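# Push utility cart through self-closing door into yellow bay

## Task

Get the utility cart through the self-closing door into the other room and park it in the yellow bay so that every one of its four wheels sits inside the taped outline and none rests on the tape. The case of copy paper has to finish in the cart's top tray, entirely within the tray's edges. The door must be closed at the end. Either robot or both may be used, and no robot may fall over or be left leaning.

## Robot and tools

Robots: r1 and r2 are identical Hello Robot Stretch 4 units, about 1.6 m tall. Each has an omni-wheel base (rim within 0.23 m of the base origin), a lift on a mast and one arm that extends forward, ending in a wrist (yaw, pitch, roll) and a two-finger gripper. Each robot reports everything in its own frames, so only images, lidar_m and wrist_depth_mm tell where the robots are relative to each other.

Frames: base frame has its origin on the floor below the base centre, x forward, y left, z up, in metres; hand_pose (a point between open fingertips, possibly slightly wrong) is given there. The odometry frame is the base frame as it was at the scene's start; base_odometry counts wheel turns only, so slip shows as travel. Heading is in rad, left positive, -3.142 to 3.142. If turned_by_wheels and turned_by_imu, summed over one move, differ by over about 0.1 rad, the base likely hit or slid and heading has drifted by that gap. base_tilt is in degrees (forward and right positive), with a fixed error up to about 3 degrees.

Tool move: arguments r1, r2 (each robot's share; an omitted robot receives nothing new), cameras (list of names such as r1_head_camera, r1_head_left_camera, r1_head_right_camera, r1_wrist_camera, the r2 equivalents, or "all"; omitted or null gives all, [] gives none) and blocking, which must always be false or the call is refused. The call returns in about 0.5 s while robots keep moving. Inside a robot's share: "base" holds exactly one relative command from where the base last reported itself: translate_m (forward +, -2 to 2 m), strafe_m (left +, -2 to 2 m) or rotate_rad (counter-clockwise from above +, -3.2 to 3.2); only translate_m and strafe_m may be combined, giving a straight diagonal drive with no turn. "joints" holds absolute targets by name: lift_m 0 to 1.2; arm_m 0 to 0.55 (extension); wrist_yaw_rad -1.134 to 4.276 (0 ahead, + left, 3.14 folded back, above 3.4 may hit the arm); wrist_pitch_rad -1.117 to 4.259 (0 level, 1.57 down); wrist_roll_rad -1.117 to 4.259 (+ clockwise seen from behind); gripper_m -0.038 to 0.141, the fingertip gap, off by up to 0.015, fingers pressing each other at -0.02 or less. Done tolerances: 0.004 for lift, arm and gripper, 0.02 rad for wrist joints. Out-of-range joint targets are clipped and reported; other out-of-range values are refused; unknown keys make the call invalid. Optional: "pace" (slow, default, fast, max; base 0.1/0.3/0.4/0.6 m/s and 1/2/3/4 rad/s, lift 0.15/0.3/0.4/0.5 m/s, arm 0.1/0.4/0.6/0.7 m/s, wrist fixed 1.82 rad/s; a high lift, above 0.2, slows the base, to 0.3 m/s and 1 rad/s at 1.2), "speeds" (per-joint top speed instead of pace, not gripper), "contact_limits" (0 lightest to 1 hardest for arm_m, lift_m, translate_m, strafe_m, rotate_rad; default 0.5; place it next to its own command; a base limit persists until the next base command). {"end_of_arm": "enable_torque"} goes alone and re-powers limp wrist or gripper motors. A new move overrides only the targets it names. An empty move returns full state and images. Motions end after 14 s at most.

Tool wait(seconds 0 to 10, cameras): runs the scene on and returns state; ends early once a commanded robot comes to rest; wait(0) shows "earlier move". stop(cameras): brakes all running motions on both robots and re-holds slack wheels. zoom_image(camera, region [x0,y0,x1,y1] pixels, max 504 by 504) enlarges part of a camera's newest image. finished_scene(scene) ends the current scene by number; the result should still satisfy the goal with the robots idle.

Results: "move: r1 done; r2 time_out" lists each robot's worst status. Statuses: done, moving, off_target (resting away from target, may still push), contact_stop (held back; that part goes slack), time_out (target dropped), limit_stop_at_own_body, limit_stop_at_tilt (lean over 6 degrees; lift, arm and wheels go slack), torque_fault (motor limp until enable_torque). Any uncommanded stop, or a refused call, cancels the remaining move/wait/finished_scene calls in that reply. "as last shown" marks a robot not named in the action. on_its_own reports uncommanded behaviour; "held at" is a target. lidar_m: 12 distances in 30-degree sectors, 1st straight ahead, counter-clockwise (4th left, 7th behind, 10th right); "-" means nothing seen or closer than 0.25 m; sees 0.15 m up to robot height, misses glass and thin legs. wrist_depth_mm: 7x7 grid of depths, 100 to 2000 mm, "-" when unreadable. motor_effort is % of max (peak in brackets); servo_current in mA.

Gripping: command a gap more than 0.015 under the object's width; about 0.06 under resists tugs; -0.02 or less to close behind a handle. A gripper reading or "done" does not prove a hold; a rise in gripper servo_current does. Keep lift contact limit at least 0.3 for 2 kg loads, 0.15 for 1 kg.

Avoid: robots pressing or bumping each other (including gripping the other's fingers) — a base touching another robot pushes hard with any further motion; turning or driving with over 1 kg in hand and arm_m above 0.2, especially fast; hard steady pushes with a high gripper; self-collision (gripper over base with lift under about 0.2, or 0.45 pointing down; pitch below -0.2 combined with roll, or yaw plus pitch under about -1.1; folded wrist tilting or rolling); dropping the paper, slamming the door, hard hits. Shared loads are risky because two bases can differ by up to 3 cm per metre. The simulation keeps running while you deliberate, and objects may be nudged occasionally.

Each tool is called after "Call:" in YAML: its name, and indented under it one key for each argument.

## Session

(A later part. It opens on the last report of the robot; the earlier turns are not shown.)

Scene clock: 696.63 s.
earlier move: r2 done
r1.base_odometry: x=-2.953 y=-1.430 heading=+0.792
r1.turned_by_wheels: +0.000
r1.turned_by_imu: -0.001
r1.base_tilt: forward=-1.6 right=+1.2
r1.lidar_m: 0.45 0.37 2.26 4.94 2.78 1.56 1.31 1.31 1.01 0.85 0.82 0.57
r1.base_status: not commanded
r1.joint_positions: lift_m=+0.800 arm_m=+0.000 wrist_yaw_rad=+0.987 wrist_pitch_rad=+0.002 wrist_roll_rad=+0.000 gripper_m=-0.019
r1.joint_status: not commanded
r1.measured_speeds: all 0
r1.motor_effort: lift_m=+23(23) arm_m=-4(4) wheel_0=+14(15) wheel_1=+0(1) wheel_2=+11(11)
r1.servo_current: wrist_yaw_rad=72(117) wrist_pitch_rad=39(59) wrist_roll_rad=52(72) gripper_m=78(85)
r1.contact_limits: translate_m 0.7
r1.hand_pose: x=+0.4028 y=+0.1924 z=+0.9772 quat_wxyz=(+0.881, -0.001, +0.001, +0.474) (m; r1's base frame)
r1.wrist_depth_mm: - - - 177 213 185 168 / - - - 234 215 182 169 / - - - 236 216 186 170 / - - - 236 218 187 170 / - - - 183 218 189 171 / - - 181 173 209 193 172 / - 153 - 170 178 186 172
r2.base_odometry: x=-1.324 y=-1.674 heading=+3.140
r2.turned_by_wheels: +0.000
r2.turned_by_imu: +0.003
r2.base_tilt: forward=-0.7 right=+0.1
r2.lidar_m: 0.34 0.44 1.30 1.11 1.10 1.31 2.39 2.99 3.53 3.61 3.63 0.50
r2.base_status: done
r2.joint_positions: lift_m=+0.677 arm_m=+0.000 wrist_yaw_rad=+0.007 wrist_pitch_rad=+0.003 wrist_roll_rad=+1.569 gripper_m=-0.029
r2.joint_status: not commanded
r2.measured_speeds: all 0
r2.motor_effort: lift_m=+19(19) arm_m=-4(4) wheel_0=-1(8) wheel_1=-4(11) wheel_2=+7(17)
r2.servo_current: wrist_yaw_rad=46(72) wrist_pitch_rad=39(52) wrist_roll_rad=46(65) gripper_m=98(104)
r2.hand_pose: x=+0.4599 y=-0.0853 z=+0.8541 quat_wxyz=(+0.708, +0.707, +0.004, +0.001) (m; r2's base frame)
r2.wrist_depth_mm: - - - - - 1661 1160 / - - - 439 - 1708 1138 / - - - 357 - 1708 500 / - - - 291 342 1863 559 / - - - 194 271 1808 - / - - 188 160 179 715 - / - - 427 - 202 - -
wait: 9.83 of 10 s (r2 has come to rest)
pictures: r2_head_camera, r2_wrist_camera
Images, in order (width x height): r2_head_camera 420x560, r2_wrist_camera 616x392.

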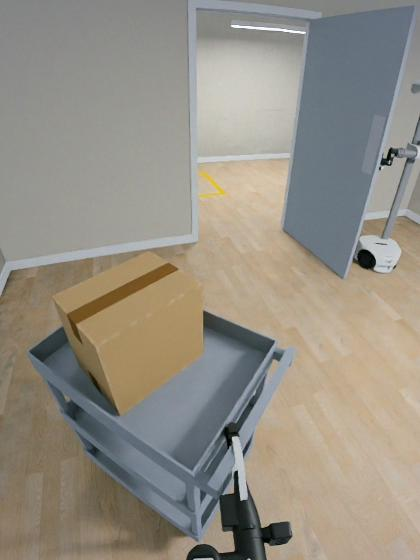

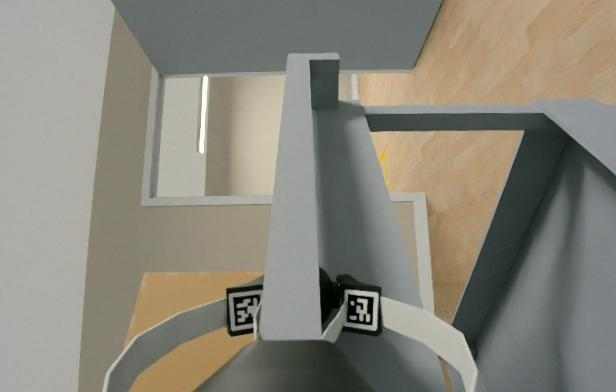

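Call:
move:
  r2: {"base":{"translate_m":-0.3,"strafe_m":-0.5},"pace":"slow"}
  blocking: false
  cameras: []

Call:
wait:
  seconds: 7
  cameras: []

Call:
move:
  r2: {"base":{"translate_m":0.1,"strafe_m":0.35},"pace":"slow"}
  blocking: false
  cameras: []

Call:
wait:
  seconds: 5
  cameras: ["r2_head_camera"]

Scene clock: 710.57 s.
move: r2 moving
r1: as last shown
r1.turned_by_imu: +0.000
r1.lidar_m: 0.45 0.36 2.28 4.95 2.76 1.57 1.30 1.30 1.01 0.83 0.83 0.57
r1.motor_effort: lift_m=+23(23) arm_m=-4(4) wheel_0=+14(14) wheel_1=+0(1) wheel_2=+11(11)
r1.servo_current: wrist_yaw_rad=111(117) wrist_pitch_rad=46(46) wrist_roll_rad=59(72) gripper_m=72(78)
r1.contact_limits: translate_m 0.7
r1.wrist_depth_mm: - - - 178 213 185 167 / - - - 234 213 183 169 / - - - 236 216 186 169 / - - - 236 217 187 170 / - - - 183 218 188 171 / - - 181 173 210 193 172 / - 153 - 170 178 186 173
r2.base_odometry: x=-1.318 y=-1.664 heading=+3.142
r2.turned_by_wheels: +0.002
r2.turned_by_imu: +0.002
r2.base_tilt: forward=-0.7 right=+0.1
r2.lidar_m: 0.34 0.41 1.32 1.13 1.12 1.32 2.34 3.00 3.55 3.62 3.62 0.53
r2.base_status: translate_m moving; strafe_m moving
r2.joint_positions: lift_m=+0.677 arm_m=+0.000 wrist_yaw_rad=+0.009 wrist_pitch_rad=+0.003 wrist_roll_rad=+1.569 gripper_m=-0.029
r2.joint_status: not commanded
r2.measured_speeds: translate_m=-0.025 strafe_m=-0.041 rotate_rad=+0.000 lift_m=+0.000 arm_m=+0.000 wrist_yaw_rad=+0.004 wrist_pitch_rad=+0.000 wrist_roll_rad=+0.000
r2.motor_effort: lift_m=+19(19) arm_m=-4(4) wheel_0=+12(13) wheel_1=-6(8) wheel_2=+12(15)
r2.servo_current: wrist_yaw_rad=52(72) wrist_pitch_rad=46(46) wrist_roll_rad=39(52) gripper_m=98(98)
r2.hand_pose: x=+0.4601 y=-0.0847 z=+0.8541 quat_wxyz=(+0.708, +0.707, +0.004, +0.002) (m; r2's base frame)
r2.wrist_depth_mm: - - - - - 1708 1160 / - - - 436 - 1661 1118 / - - - 357 - 1708 500 / - - - 291 342 1921 559 / - - - 195 271 1808 - / - - 190 161 179 723 - / - - 427 - 202 - -
pictures: none
No camera images: "cameras" was empty.

Scene clock: 717.17 s.
earlier move: r2 done
r1.base_odometry: x=-2.953 y=-1.430 heading=+0.792
r1.turned_by_wheels: +0.000
r1.turned_by_imu: +0.000
r1.base_tilt: forward=-1.6 right=+1.2
r1.lidar_m: 0.45 0.38 2.26 4.95 2.75 1.57 1.30 1.30 1.01 0.84 0.84 0.56
r1.base_status: not commanded
r1.joint_positions: lift_m=+0.800 arm_m=+0.000 wrist_yaw_rad=+0.987 wrist_pitch_rad=+0.002 wrist_roll_rad=+0.000 gripper_m=-0.019
r1.joint_status: not commanded
r1.measured_speeds: all 0
r1.motor_effort: lift_m=+23(23) arm_m=-3(4) wheel_0=+14(14) wheel_1=+0(1) wheel_2=+11(11)
r1.servo_current: wrist_yaw_rad=98(117) wrist_pitch_rad=39(52) wrist_roll_rad=52(72) gripper_m=65(78)
r1.contact_limits: translate_m 0.7
r1.hand_pose: x=+0.4028 y=+0.1924 z=+0.9772 quat_wxyz=(+0.881, -0.001, +0.001, +0.474) (m; r1's base frame)
r1.wrist_depth_mm: - - - 177 213 185 168 / - - - 234 214 182 169 / - - - 236 216 187 169 / - - - 236 217 187 170 / - - - 183 219 188 171 / - - 181 173 209 193 172 / - 153 - 170 178 186 172
r2.base_odometry: x=-1.025 y=-1.174 heading=-3.141
r2.turned_by_wheels: +0.001
r2.turned_by_imu: +0.011
r2.base_tilt: forward=-0.7 right=+0.1
r2.lidar_m: 0.28 0.33 0.56 1.54 1.52 1.77 2.60 2.59 3.06 3.21 3.22 2.62
r2.base_status: done
r2.joint_positions: lift_m=+0.677 arm_m=+0.000 wrist_yaw_rad=+0.026 wrist_pitch_rad=+0.003 wrist_roll_rad=+1.571 gripper_m=-0.029
r2.joint_status: not commanded
r2.measured_speeds: all 0
r2.on_its_own: wrist_yaw_rad is at rest, and its servo_current (176 mA) is outside its rest range (0 to 104 mA)
r2.motor_effort: lift_m=+19(19) arm_m=-4(4) wheel_0=+18(24) wheel_1=+4(8) wheel_2=+10(17)
r2.servo_current: wrist_yaw_rad=176(176) wrist_pitch_rad=33(52) wrist_roll_rad=52(65) gripper_m=98(104)
r2.hand_pose: x=+0.4615 y=-0.0799 z=+0.8542 quat_wxyz=(+0.707, +0.707, +0.010, +0.008) (m; r2's base frame)
r2.wrist_depth_mm: - - - - - 1708 1182 / - - - - - 1756 1205 / - - - - - 1756 1205 / - - - 488 - 1756 1160 / - - - 248 - 1808 530 / - - - 180 179 1618 564 / - - 177 - 225 136 -
wait: 6.60 of 7 s (r2 has come to rest)
pictures: none
No camera images: "cameras" was empty.

Scene clock: 717.67 s.
move: r2 moving
r1: as last shown
r1.base_tilt: forward=-1.5 right=+1.2
r1.lidar_m: 0.44 0.36 2.27 4.92 2.74 1.58 1.32 1.31 0.99 0.84 0.84 0.56
r1.servo_current: wrist_yaw_rad=91(111) wrist_pitch_rad=33(46) wrist_roll_rad=33(59) gripper_m=78(78)
r1.contact_limits: translate_m 0.7
r1.wrist_depth_mm: - - - 177 213 184 167 / - - - 233 214 182 169 / - - - 236 216 186 169 / - - - 237 216 187 170 / - - - 183 218 188 171 / - - 182 173 209 193 172 / - 153 - 170 178 186 172
r2.base_odometry: x=-1.028 y=-1.186 heading=-3.140
r2.turned_by_wheels: +0.001
r2.turned_by_imu: +0.001
r2.base_tilt: forward=-0.7 right=+0.0
r2.lidar_m: 0.32 0.34 0.54 1.52 1.51 1.78 2.61 2.61 3.09 3.21 3.20 2.63
r2.base_status: translate_m moving; strafe_m moving
r2.joint_positions: lift_m=+0.677 arm_m=+0.000 wrist_yaw_rad=+0.026 wrist_pitch_rad=+0.003 wrist_roll_rad=+1.571 gripper_m=-0.029
r2.joint_status: not commanded
r2.measured_speeds: translate_m=+0.014 strafe_m=+0.046 rotate_rad=+0.005 lift_m=+0.000 arm_m=+0.000 wrist_yaw_rad=+0.000 wrist_pitch_rad=+0.000 wrist_roll_rad=+0.000
r2.motor_effort: lift_m=+19(19) arm_m=+2(4) wheel_0=-1(15) wheel_1=+15(16) wheel_2=-5(8)
r2.servo_current: wrist_yaw_rad=156(176) wrist_pitch_rad=33(46) wrist_roll_rad=52(59) gripper_m=91(98)
r2.hand_pose: x=+0.4614 y=-0.0799 z=+0.8543 quat_wxyz=(+0.707, +0.707, +0.010, +0.008) (m; r2's base frame)
r2.wrist_depth_mm: - - - - - 1708 1182 / - - - - - 1756 1182 / - - - - - 1756 1205 / - - - 492 - 1756 1182 / - - - 249 - 1756 525 / - - - 180 179 1708 544 / - - 177 - 225 136 -
pictures: none
No camera images: "cameras" was empty.

Scene clock: 722.07 s.
earlier move: r2 done
r1.base_odometry: x=-2.953 y=-1.430 heading=+0.792
r1.turned_by_wheels: +0.000
r1.turned_by_imu: +0.000
r1.base_tilt: forward=-1.6 right=+1.2
r1.lidar_m: 0.44 0.37 2.20 4.93 2.72 1.55 1.32 1.32 0.99 0.86 0.84 0.55
r1.base_status: not commanded
r1.joint_positions: lift_m=+0.800 arm_m=+0.000 wrist_yaw_rad=+0.987 wrist_pitch_rad=+0.002 wrist_roll_rad=+0.000 gripper_m=-0.019
r1.joint_status: not commanded
r1.measured_speeds: all 0
r1.motor_effort: lift_m=+23(23) arm_m=-3(4) wheel_0=+13(15) wheel_1=+0(1) wheel_2=+11(11)
r1.servo_current: wrist_yaw_rad=104(124) wrist_pitch_rad=39(52) wrist_roll_rad=46(72) gripper_m=72(85)
r1.contact_limits: translate_m 0.7
r1.hand_pose: x=+0.4028 y=+0.1924 z=+0.9772 quat_wxyz=(+0.881, -0.001, +0.001, +0.474) (m; r1's base frame)
r1.wrist_depth_mm: - - - 177 213 185 168 / - - - 234 215 182 169 / - - - 235 216 186 170 / - - - 236 217 187 170 / - - - 183 219 187 171 / - - 182 173 210 193 172 / - 153 - 170 179 186 172
r2.base_odometry: x=-1.124 y=-1.524 heading=-3.142
r2.turned_by_wheels: -0.001
r2.turned_by_imu: -0.001
r2.base_tilt: forward=-0.7 right=+0.1
r2.lidar_m: 0.36 0.54 1.39 1.21 1.22 1.40 2.61 2.79 3.29 3.53 3.55 0.48
r2.base_status: done
r2.joint_positions: lift_m=+0.677 arm_m=+0.000 wrist_yaw_rad=-0.008 wrist_pitch_rad=+0.003 wrist_roll_rad=+1.571 gripper_m=-0.029
r2.joint_status: not commanded
r2.measured_speeds: all 0
r2.motor_effort: lift_m=+19(19) arm_m=+4(4) wheel_0=-6(15) wheel_1=+5(16) wheel_2=-9(13)
r2.servo_current: wrist_yaw_rad=52(176) wrist_pitch_rad=39(46) wrist_roll_rad=52(59) gripper_m=91(104)
r2.hand_pose: x=+0.4586 y=-0.0897 z=+0.8543 quat_wxyz=(+0.707, +0.707, -0.002, -0.004) (m; r2's base frame)
r2.wrist_depth_mm: - - - 384 - 1366 1098 / - - - 340 - 1576 473 / - - - 241 327 1863 - / - - - 206 283 723 - / - - 484 187 247 820 - / - 466 185 163 179 - - / - - 424 - 207 - -
wait: 4.40 of 5 s (r2 has come to rest)
pictures: r2_head_camera
Images, in order (width x height): r2_head_camera 420x560.

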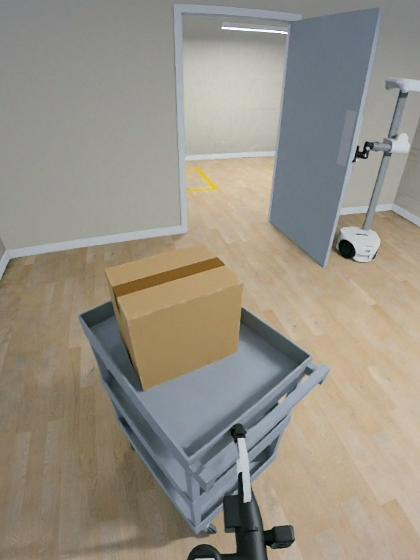

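Call:
move:
  r2: {"base":{"strafe_m":0.45,"translate_m":-0.05},"pace":"slow"}
  blocking: false
  cameras: []

Call:
wait:
  seconds: 6
  cameras: []

Call:
move:
  r2: {"base":{"rotate_rad":-0.15},"pace":"slow"}
  blocking: false
  cameras: []

Call:
wait:
  seconds: 2
  cameras: ["r2_head_camera","r2_wrist_camera"]

Scene clock: 733.60 s.
move: r2 moving
r1: as last shown
r1.base_tilt: forward=-1.5 right=+1.2
r1.lidar_m: 0.45 0.37 2.20 4.92 2.78 1.53 1.32 1.29 0.99 0.83 0.85 0.58
r1.motor_effort: lift_m=+23(23) arm_m=-3(4) wheel_0=+14(14) wheel_1=+0(1) wheel_2=+11(11)
r1.servo_current: wrist_yaw_rad=91(124) wrist_pitch_rad=46(52) wrist_roll_rad=39(78) gripper_m=72(78)
r1.contact_limits: translate_m 0.7
r1.wrist_depth_mm: - - - 177 213 185 168 / - - - 234 213 182 169 / - - - 236 216 187 169 / - - - 237 217 188 171 / - - - 183 218 189 172 / - - 182 172 209 192 172 / - 153 - 170 178 186 172
r2.base_odometry: x=-1.123 y=-1.538 heading=+3.142
r2.turned_by_wheels: +0.000
r2.turned_by_imu: +0.000
r2.base_tilt: forward=-0.7 right=+0.1
r2.lidar_m: 0.37 0.59 1.38 1.19 1.20 1.39 2.56 2.77 3.28 3.56 3.55 0.47
r2.base_status: translate_m moving; strafe_m moving
r2.joint_positions: lift_m=+0.677 arm_m=+0.000 wrist_yaw_rad=-0.008 wrist_pitch_rad=+0.003 wrist_roll_rad=+1.571 gripper_m=-0.029
r2.joint_status: not commanded
r2.measured_speeds: translate_m=-0.006 strafe_m=+0.053 rotate_rad=+0.001 lift_m=+0.000 arm_m=+0.000 wrist_yaw_rad=+0.000 wrist_pitch_rad=+0.000 wrist_roll_rad=+0.000
r2.motor_effort: lift_m=+19(19) arm_m=+4(4) wheel_0=-15(15) wheel_1=+6(8) wheel_2=+3(8)
r2.servo_current: wrist_yaw_rad=52(65) wrist_pitch_rad=33(46) wrist_roll_rad=52(59) gripper_m=98(98)
r2.hand_pose: x=+0.4586 y=-0.0897 z=+0.8543 quat_wxyz=(+0.707, +0.707, -0.002, -0.004) (m; r2's base frame)
r2.wrist_depth_mm: - - - 384 - 1366 1060 / - - - 336 421 1576 469 / - - - 238 324 1863 - / - - - 204 281 732 - / - - 484 186 247 831 - / - 462 185 162 179 - - / - - 424 - 207 - -
pictures: none
No camera images: "cameras" was empty.

Scene clock: 738.83 s.
earlier move: r2 done
r1.base_odometry: x=-2.953 y=-1.430 heading=+0.792
r1.turned_by_wheels: +0.000
r1.turned_by_imu: +0.000
r1.base_tilt: forward=-1.6 right=+1.2
r1.lidar_m: 0.45 0.36 2.26 4.94 2.76 1.56 1.32 1.29 1.02 0.84 0.83 0.59
r1.base_status: not commanded
r1.joint_positions: lift_m=+0.800 arm_m=+0.000 wrist_yaw_rad=+0.987 wrist_pitch_rad=+0.002 wrist_roll_rad=+0.000 gripper_m=-0.019
r1.joint_status: not commanded
r1.measured_speeds: all 0
r1.motor_effort: lift_m=+23(23) arm_m=-3(4) wheel_0=+14(14) wheel_1=+0(1) wheel_2=+11(11)
r1.servo_current: wrist_yaw_rad=91(124) wrist_pitch_rad=46(52) wrist_roll_rad=52(78) gripper_m=72(85)
r1.contact_limits: translate_m 0.7
r1.hand_pose: x=+0.4028 y=+0.1924 z=+0.9772 quat_wxyz=(+0.881, -0.001, +0.001, +0.474) (m; r1's base frame)
r1.wrist_depth_mm: - - - 178 212 184 168 / - - - 234 214 182 168 / - - - 235 215 187 170 / - - - 237 216 187 171 / - - - 183 218 189 172 / - - 181 174 209 193 172 / - 153 - 171 178 186 172
r2.base_odometry: x=-1.074 y=-1.974 heading=-3.141
r2.turned_by_wheels: +0.000
r2.turned_by_imu: +0.000
r2.base_tilt: forward=-0.7 right=+0.1
r2.lidar_m: 0.40 1.51 0.91 0.78 0.77 0.92 1.66 2.83 3.29 3.98 0.52 0.42
r2.base_status: done
r2.joint_positions: lift_m=+0.677 arm_m=+0.000 wrist_yaw_rad=-0.005 wrist_pitch_rad=+0.003 wrist_roll_rad=+1.571 gripper_m=-0.029
r2.joint_status: not commanded
r2.measured_speeds: all 0
r2.motor_effort: lift_m=+19(19) arm_m=+4(4) wheel_0=-7(15) wheel_1=+4(8) wheel_2=+6(9)
r2.servo_current: wrist_yaw_rad=59(72) wrist_pitch_rad=39(52) wrist_roll_rad=52(59) gripper_m=98(104)
r2.hand_pose: x=+0.4588 y=-0.0888 z=+0.8543 quat_wxyz=(+0.707, +0.707, -0.001, -0.003) (m; r2's base frame)
r2.wrist_depth_mm: - 410 404 156 212 - - / - 421 421 158 216 - - / - 445 442 162 220 - - / - 477 462 165 224 842 - / - - 492 168 229 1808 - / - - 186 171 178 1576 1138 / - - - - 238 1430 1138
wait: 5.23 of 6 s (r2 has come to rest)
pictures: none
No camera images: "cameras" was empty.

Scene clock: 739.33 s.
move: r2 moving
r1: as last shown
r1.lidar_m: 0.43 0.36 2.24 4.95 2.77 1.57 1.31 1.33 0.98 0.84 0.85 0.54
r1.servo_current: wrist_yaw_rad=104(111) wrist_pitch_rad=39(52) wrist_roll_rad=46(52) gripper_m=72(78)
r1.contact_limits: translate_m 0.7
r1.wrist_depth_mm: - - - 177 213 184 168 / - - - 234 214 182 169 / - - - 236 216 186 169 / - - - 237 216 188 171 / - - - 183 218 189 171 / - - 181 173 209 193 172 / - 153 - 170 179 186 172
r2.base_odometry: x=-1.074 y=-1.974 heading=+3.031
r2.turned_by_wheels: -0.111
r2.turned_by_imu: -0.108
r2.base_tilt: forward=-0.6 right=+0.0
r2.lidar_m: 0.39 1.85 0.96 0.76 0.77 0.85 1.31 2.83 3.15 4.01 3.98 0.43
r2.base_status: rotate_rad moving
r2.joint_positions: lift_m=+0.677 arm_m=+0.000 wrist_yaw_rad=+0.010 wrist_pitch_rad=+0.003 wrist_roll_rad=+1.571 gripper_m=-0.029
r2.joint_status: not commanded
r2.measured_speeds: translate_m=+0.002 strafe_m=-0.001 rotate_rad=-0.292 lift_m=+0.000 arm_m=+0.000 wrist_yaw_rad=+0.000 wrist_pitch_rad=+0.000 wrist_roll_rad=+0.000
r2.motor_effort: lift_m=+18(19) arm_m=+4(4) wheel_0=+9(14) wheel_1=+7(9) wheel_2=+12(13)
r2.servo_current: wrist_yaw_rad=59(72) wrist_pitch_rad=39(46) wrist_roll_rad=52(52) gripper_m=98(98)
r2.hand_pose: x=+0.4601 y=-0.0846 z=+0.8543 quat_wxyz=(+0.707, +0.707, +0.004, +0.003) (m; r2's base frame)
r2.wrist_depth_mm: - - - 168 227 741 - / - 436 430 228 229 820 - / - 452 445 170 229 820 - / - 473 459 230 230 820 - / - - 484 171 231 - - / - - 189 172 178 1661 496 / - - - - 234 - 1205
pictures: none
No camera images: "cameras" was empty.

Scene clock: 739.90 s.
earlier move: r2 done
r1.base_odometry: x=-2.953 y=-1.430 heading=+0.792
r1.turned_by_wheels: +0.000
r1.turned_by_imu: +0.000
r1.base_tilt: forward=-1.6 right=+1.2
r1.lidar_m: 0.45 0.37 2.24 4.93 2.74 1.56 1.30 1.33 1.01 0.85 0.83 0.56
r1.base_status: not commanded
r1.joint_positions: lift_m=+0.800 arm_m=+0.000 wrist_yaw_rad=+0.987 wrist_pitch_rad=+0.002 wrist_roll_rad=+0.000 gripper_m=-0.019
r1.joint_status: not commanded
r1.measured_speeds: all 0
r1.motor_effort: lift_m=+23(23) arm_m=-4(4) wheel_0=+14(14) wheel_1=+0(1) wheel_2=+11(11)
r1.servo_current: wrist_yaw_rad=91(111) wrist_pitch_rad=39(52) wrist_roll_rad=52(65) gripper_m=72(78)
r1.contact_limits: translate_m 0.7
r1.hand_pose: x=+0.4028 y=+0.1924 z=+0.9772 quat_wxyz=(+0.881, -0.001, +0.001, +0.474) (m; r1's base frame)
r1.wrist_depth_mm: - - - 177 213 184 168 / - - - 234 213 182 168 / - - - 234 216 186 170 / - - - 236 217 187 171 / - - - 183 220 188 171 / - - 181 173 210 193 172 / - 153 - 170 178 186 172
r2.base_odometry: x=-1.074 y=-1.974 heading=+2.993
r2.turned_by_wheels: -0.037
r2.turned_by_imu: -0.036
r2.base_tilt: forward=-0.7 right=+0.1
r2.lidar_m: 0.40 2.03 0.99 0.78 0.75 0.85 1.24 2.82 3.08 4.00 3.97 0.45
r2.base_status: done
r2.joint_positions: lift_m=+0.677 arm_m=+0.000 wrist_yaw_rad=+0.009 wrist_pitch_rad=+0.003 wrist_roll_rad=+1.571 gripper_m=-0.029
r2.joint_status: not commanded
r2.measured_speeds: all 0
r2.motor_effort: lift_m=+19(19) arm_m=+4(4) wheel_0=+7(14) wheel_1=+5(9) wheel_2=+5(13)
r2.servo_current: wrist_yaw_rad=59(72) wrist_pitch_rad=39(46) wrist_roll_rad=46(52) gripper_m=91(98)
r2.hand_pose: x=+0.4600 y=-0.0849 z=+0.8543 quat_wxyz=(+0.707, +0.707, +0.004, +0.002) (m; r2's base frame)
r2.wrist_depth_mm: - - - 182 243 1808 - / - - 445 179 240 788 - / - 459 455 178 238 831 - / - 469 466 234 236 831 - / - - 477 175 234 842 - / - - 189 173 178 - - / - - - - - - 1182
wait: 0.57 of 2 s (r2 has come to rest)
pictures: r2_head_camera, r2_wrist_camera
Images, in order (width x height): r2_head_camera 420x560, r2_wrist_camera 616x392.

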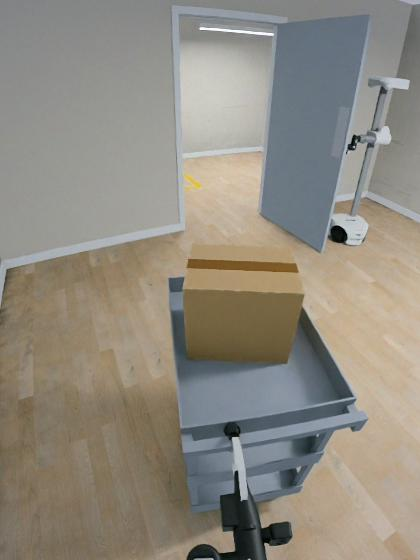

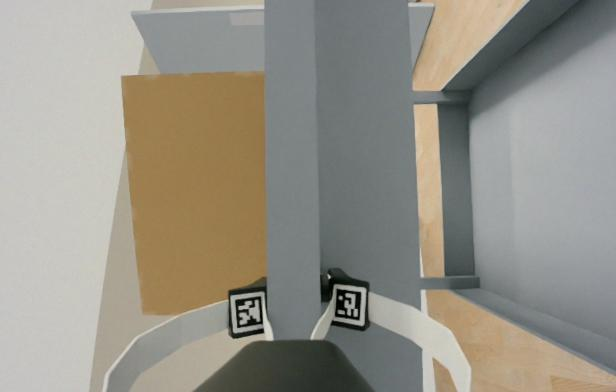

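Call:
move:
  r2: {"base":{"translate_m":0.25},"pace":"slow"}
  blocking: false
  cameras: []

Call:
wait:
  seconds: 4
  cameras: ["r2_head_camera"]

Scene clock: 745.03 s.
move: r2 moving
r1: as last shown
r1.lidar_m: 0.46 0.34 2.24 4.92 2.79 1.55 1.33 1.31 1.02 0.86 0.85 0.56
r1.motor_effort: lift_m=+23(23) arm_m=-4(4) wheel_0=+14(14) wheel_1=+0(0) wheel_2=+11(11)
r1.servo_current: wrist_yaw_rad=104(111) wrist_pitch_rad=46(52) wrist_roll_rad=39(52) gripper_m=72(78)
r1.contact_limits: translate_m 0.7
r1.wrist_depth_mm: - - - 177 213 185 167 / - - - 234 214 182 168 / - - - 235 215 186 170 / - - - 236 216 188 170 / - - - 183 219 188 171 / - - 181 173 211 193 172 / - 153 - 171 178 185 173
r2.base_odometry: x=-1.086 y=-1.972 heading=+2.993
r2.turned_by_wheels: +0.000
r2.turned_by_imu: +0.001
r2.base_tilt: forward=-0.7 right=+0.0
r2.lidar_m: 0.40 2.03 0.96 0.79 0.77 0.85 1.29 2.83 3.08 3.96 3.96 0.45
r2.base_status: translate_m moving
r2.joint_positions: lift_m=+0.677 arm_m=+0.000 wrist_yaw_rad=+0.004 wrist_pitch_rad=+0.003 wrist_roll_rad=+1.571 gripper_m=-0.029
r2.joint_status: not commanded
r2.measured_speeds: translate_m=+0.047 strafe_m=+0.000 rotate_rad=-0.003 lift_m=+0.000 arm_m=+0.000 wrist_yaw_rad=-0.027 wrist_pitch_rad=+0.000 wrist_roll_rad=+0.000
r2.motor_effort: lift_m=+18(19) arm_m=+4(4) wheel_0=+5(12) wheel_1=+9(9) wheel_2=-11(11)
r2.servo_current: wrist_yaw_rad=52(72) wrist_pitch_rad=39(46) wrist_roll_rad=52(59) gripper_m=85(98)
r2.hand_pose: x=+0.4596 y=-0.0863 z=+0.8543 quat_wxyz=(+0.707, +0.707, +0.002, +0.000) (m; r2's base frame)
r2.wrist_depth_mm: - - - 186 248 1808 - / - - 452 182 244 820 - / - 462 455 180 240 831 - / - 469 462 178 236 820 - / - - 473 175 233 820 - / - - 189 172 178 - - / - - - - - - 1205
pictures: none
No camera images: "cameras" was empty.

Scene clock: 748.30 s.
earlier move: r2 done
r1.base_odometry: x=-2.953 y=-1.430 heading=+0.792
r1.turned_by_wheels: +0.000
r1.turned_by_imu: +0.000
r1.base_tilt: forward=-1.6 right=+1.2
r1.lidar_m: 0.46 0.35 2.09 4.92 2.76 1.57 1.33 1.32 1.00 0.85 0.83 0.55
r1.base_status: not commanded
r1.joint_positions: lift_m=+0.800 arm_m=+0.000 wrist_yaw_rad=+0.987 wrist_pitch_rad=+0.002 wrist_roll_rad=+0.000 gripper_m=-0.019
r1.joint_status: not commanded
r1.measured_speeds: all 0
r1.motor_effort: lift_m=+23(23) arm_m=-3(4) wheel_0=+13(14) wheel_1=+0(1) wheel_2=+11(11)
r1.servo_current: wrist_yaw_rad=85(124) wrist_pitch_rad=39(52) wrist_roll_rad=33(65) gripper_m=78(78)
r1.contact_limits: translate_m 0.7
r1.hand_pose: x=+0.4028 y=+0.1924 z=+0.9772 quat_wxyz=(+0.881, -0.001, +0.001, +0.474) (m; r1's base frame)
r1.wrist_depth_mm: - - - 177 213 185 167 / - - - 234 215 182 168 / - - - 236 216 186 170 / - - - 236 217 187 171 / - - - 182 218 188 171 / - - 181 173 209 193 172 / - 153 - 170 178 186 172
r2.base_odometry: x=-1.321 y=-1.937 heading=+2.994
r2.turned_by_wheels: +0.001
r2.turned_by_imu: +0.002
r2.base_tilt: forward=-0.7 right=+0.1
r2.lidar_m: 0.38 2.23 1.10 0.87 0.85 0.95 1.44 3.04 3.35 3.94 3.88 0.44
r2.base_status: done
r2.joint_positions: lift_m=+0.677 arm_m=+0.000 wrist_yaw_rad=+0.003 wrist_pitch_rad=+0.003 wrist_roll_rad=+1.571 gripper_m=-0.029
r2.joint_status: not commanded
r2.measured_speeds: all 0
r2.motor_effort: lift_m=+19(19) arm_m=+4(4) wheel_0=+9(14) wheel_1=+6(9) wheel_2=-5(14)
r2.servo_current: wrist_yaw_rad=52(72) wrist_pitch_rad=39(46) wrist_roll_rad=46(65) gripper_m=98(104)
r2.hand_pose: x=+0.4596 y=-0.0864 z=+0.8543 quat_wxyz=(+0.707, +0.707, +0.002, +0.000) (m; r2's base frame)
r2.wrist_depth_mm: - - - 185 247 1863 - / - - 455 182 242 820 - / - 462 455 180 239 842 - / - 466 466 178 236 842 - / - - 473 175 233 820 - / - - 189 172 179 - - / - - - - - - 1205
wait: 3.27 of 4 s (r2 has come to rest)
pictures: r2_head_camera
Images, in order (width x height): r2_head_camera 420x560.

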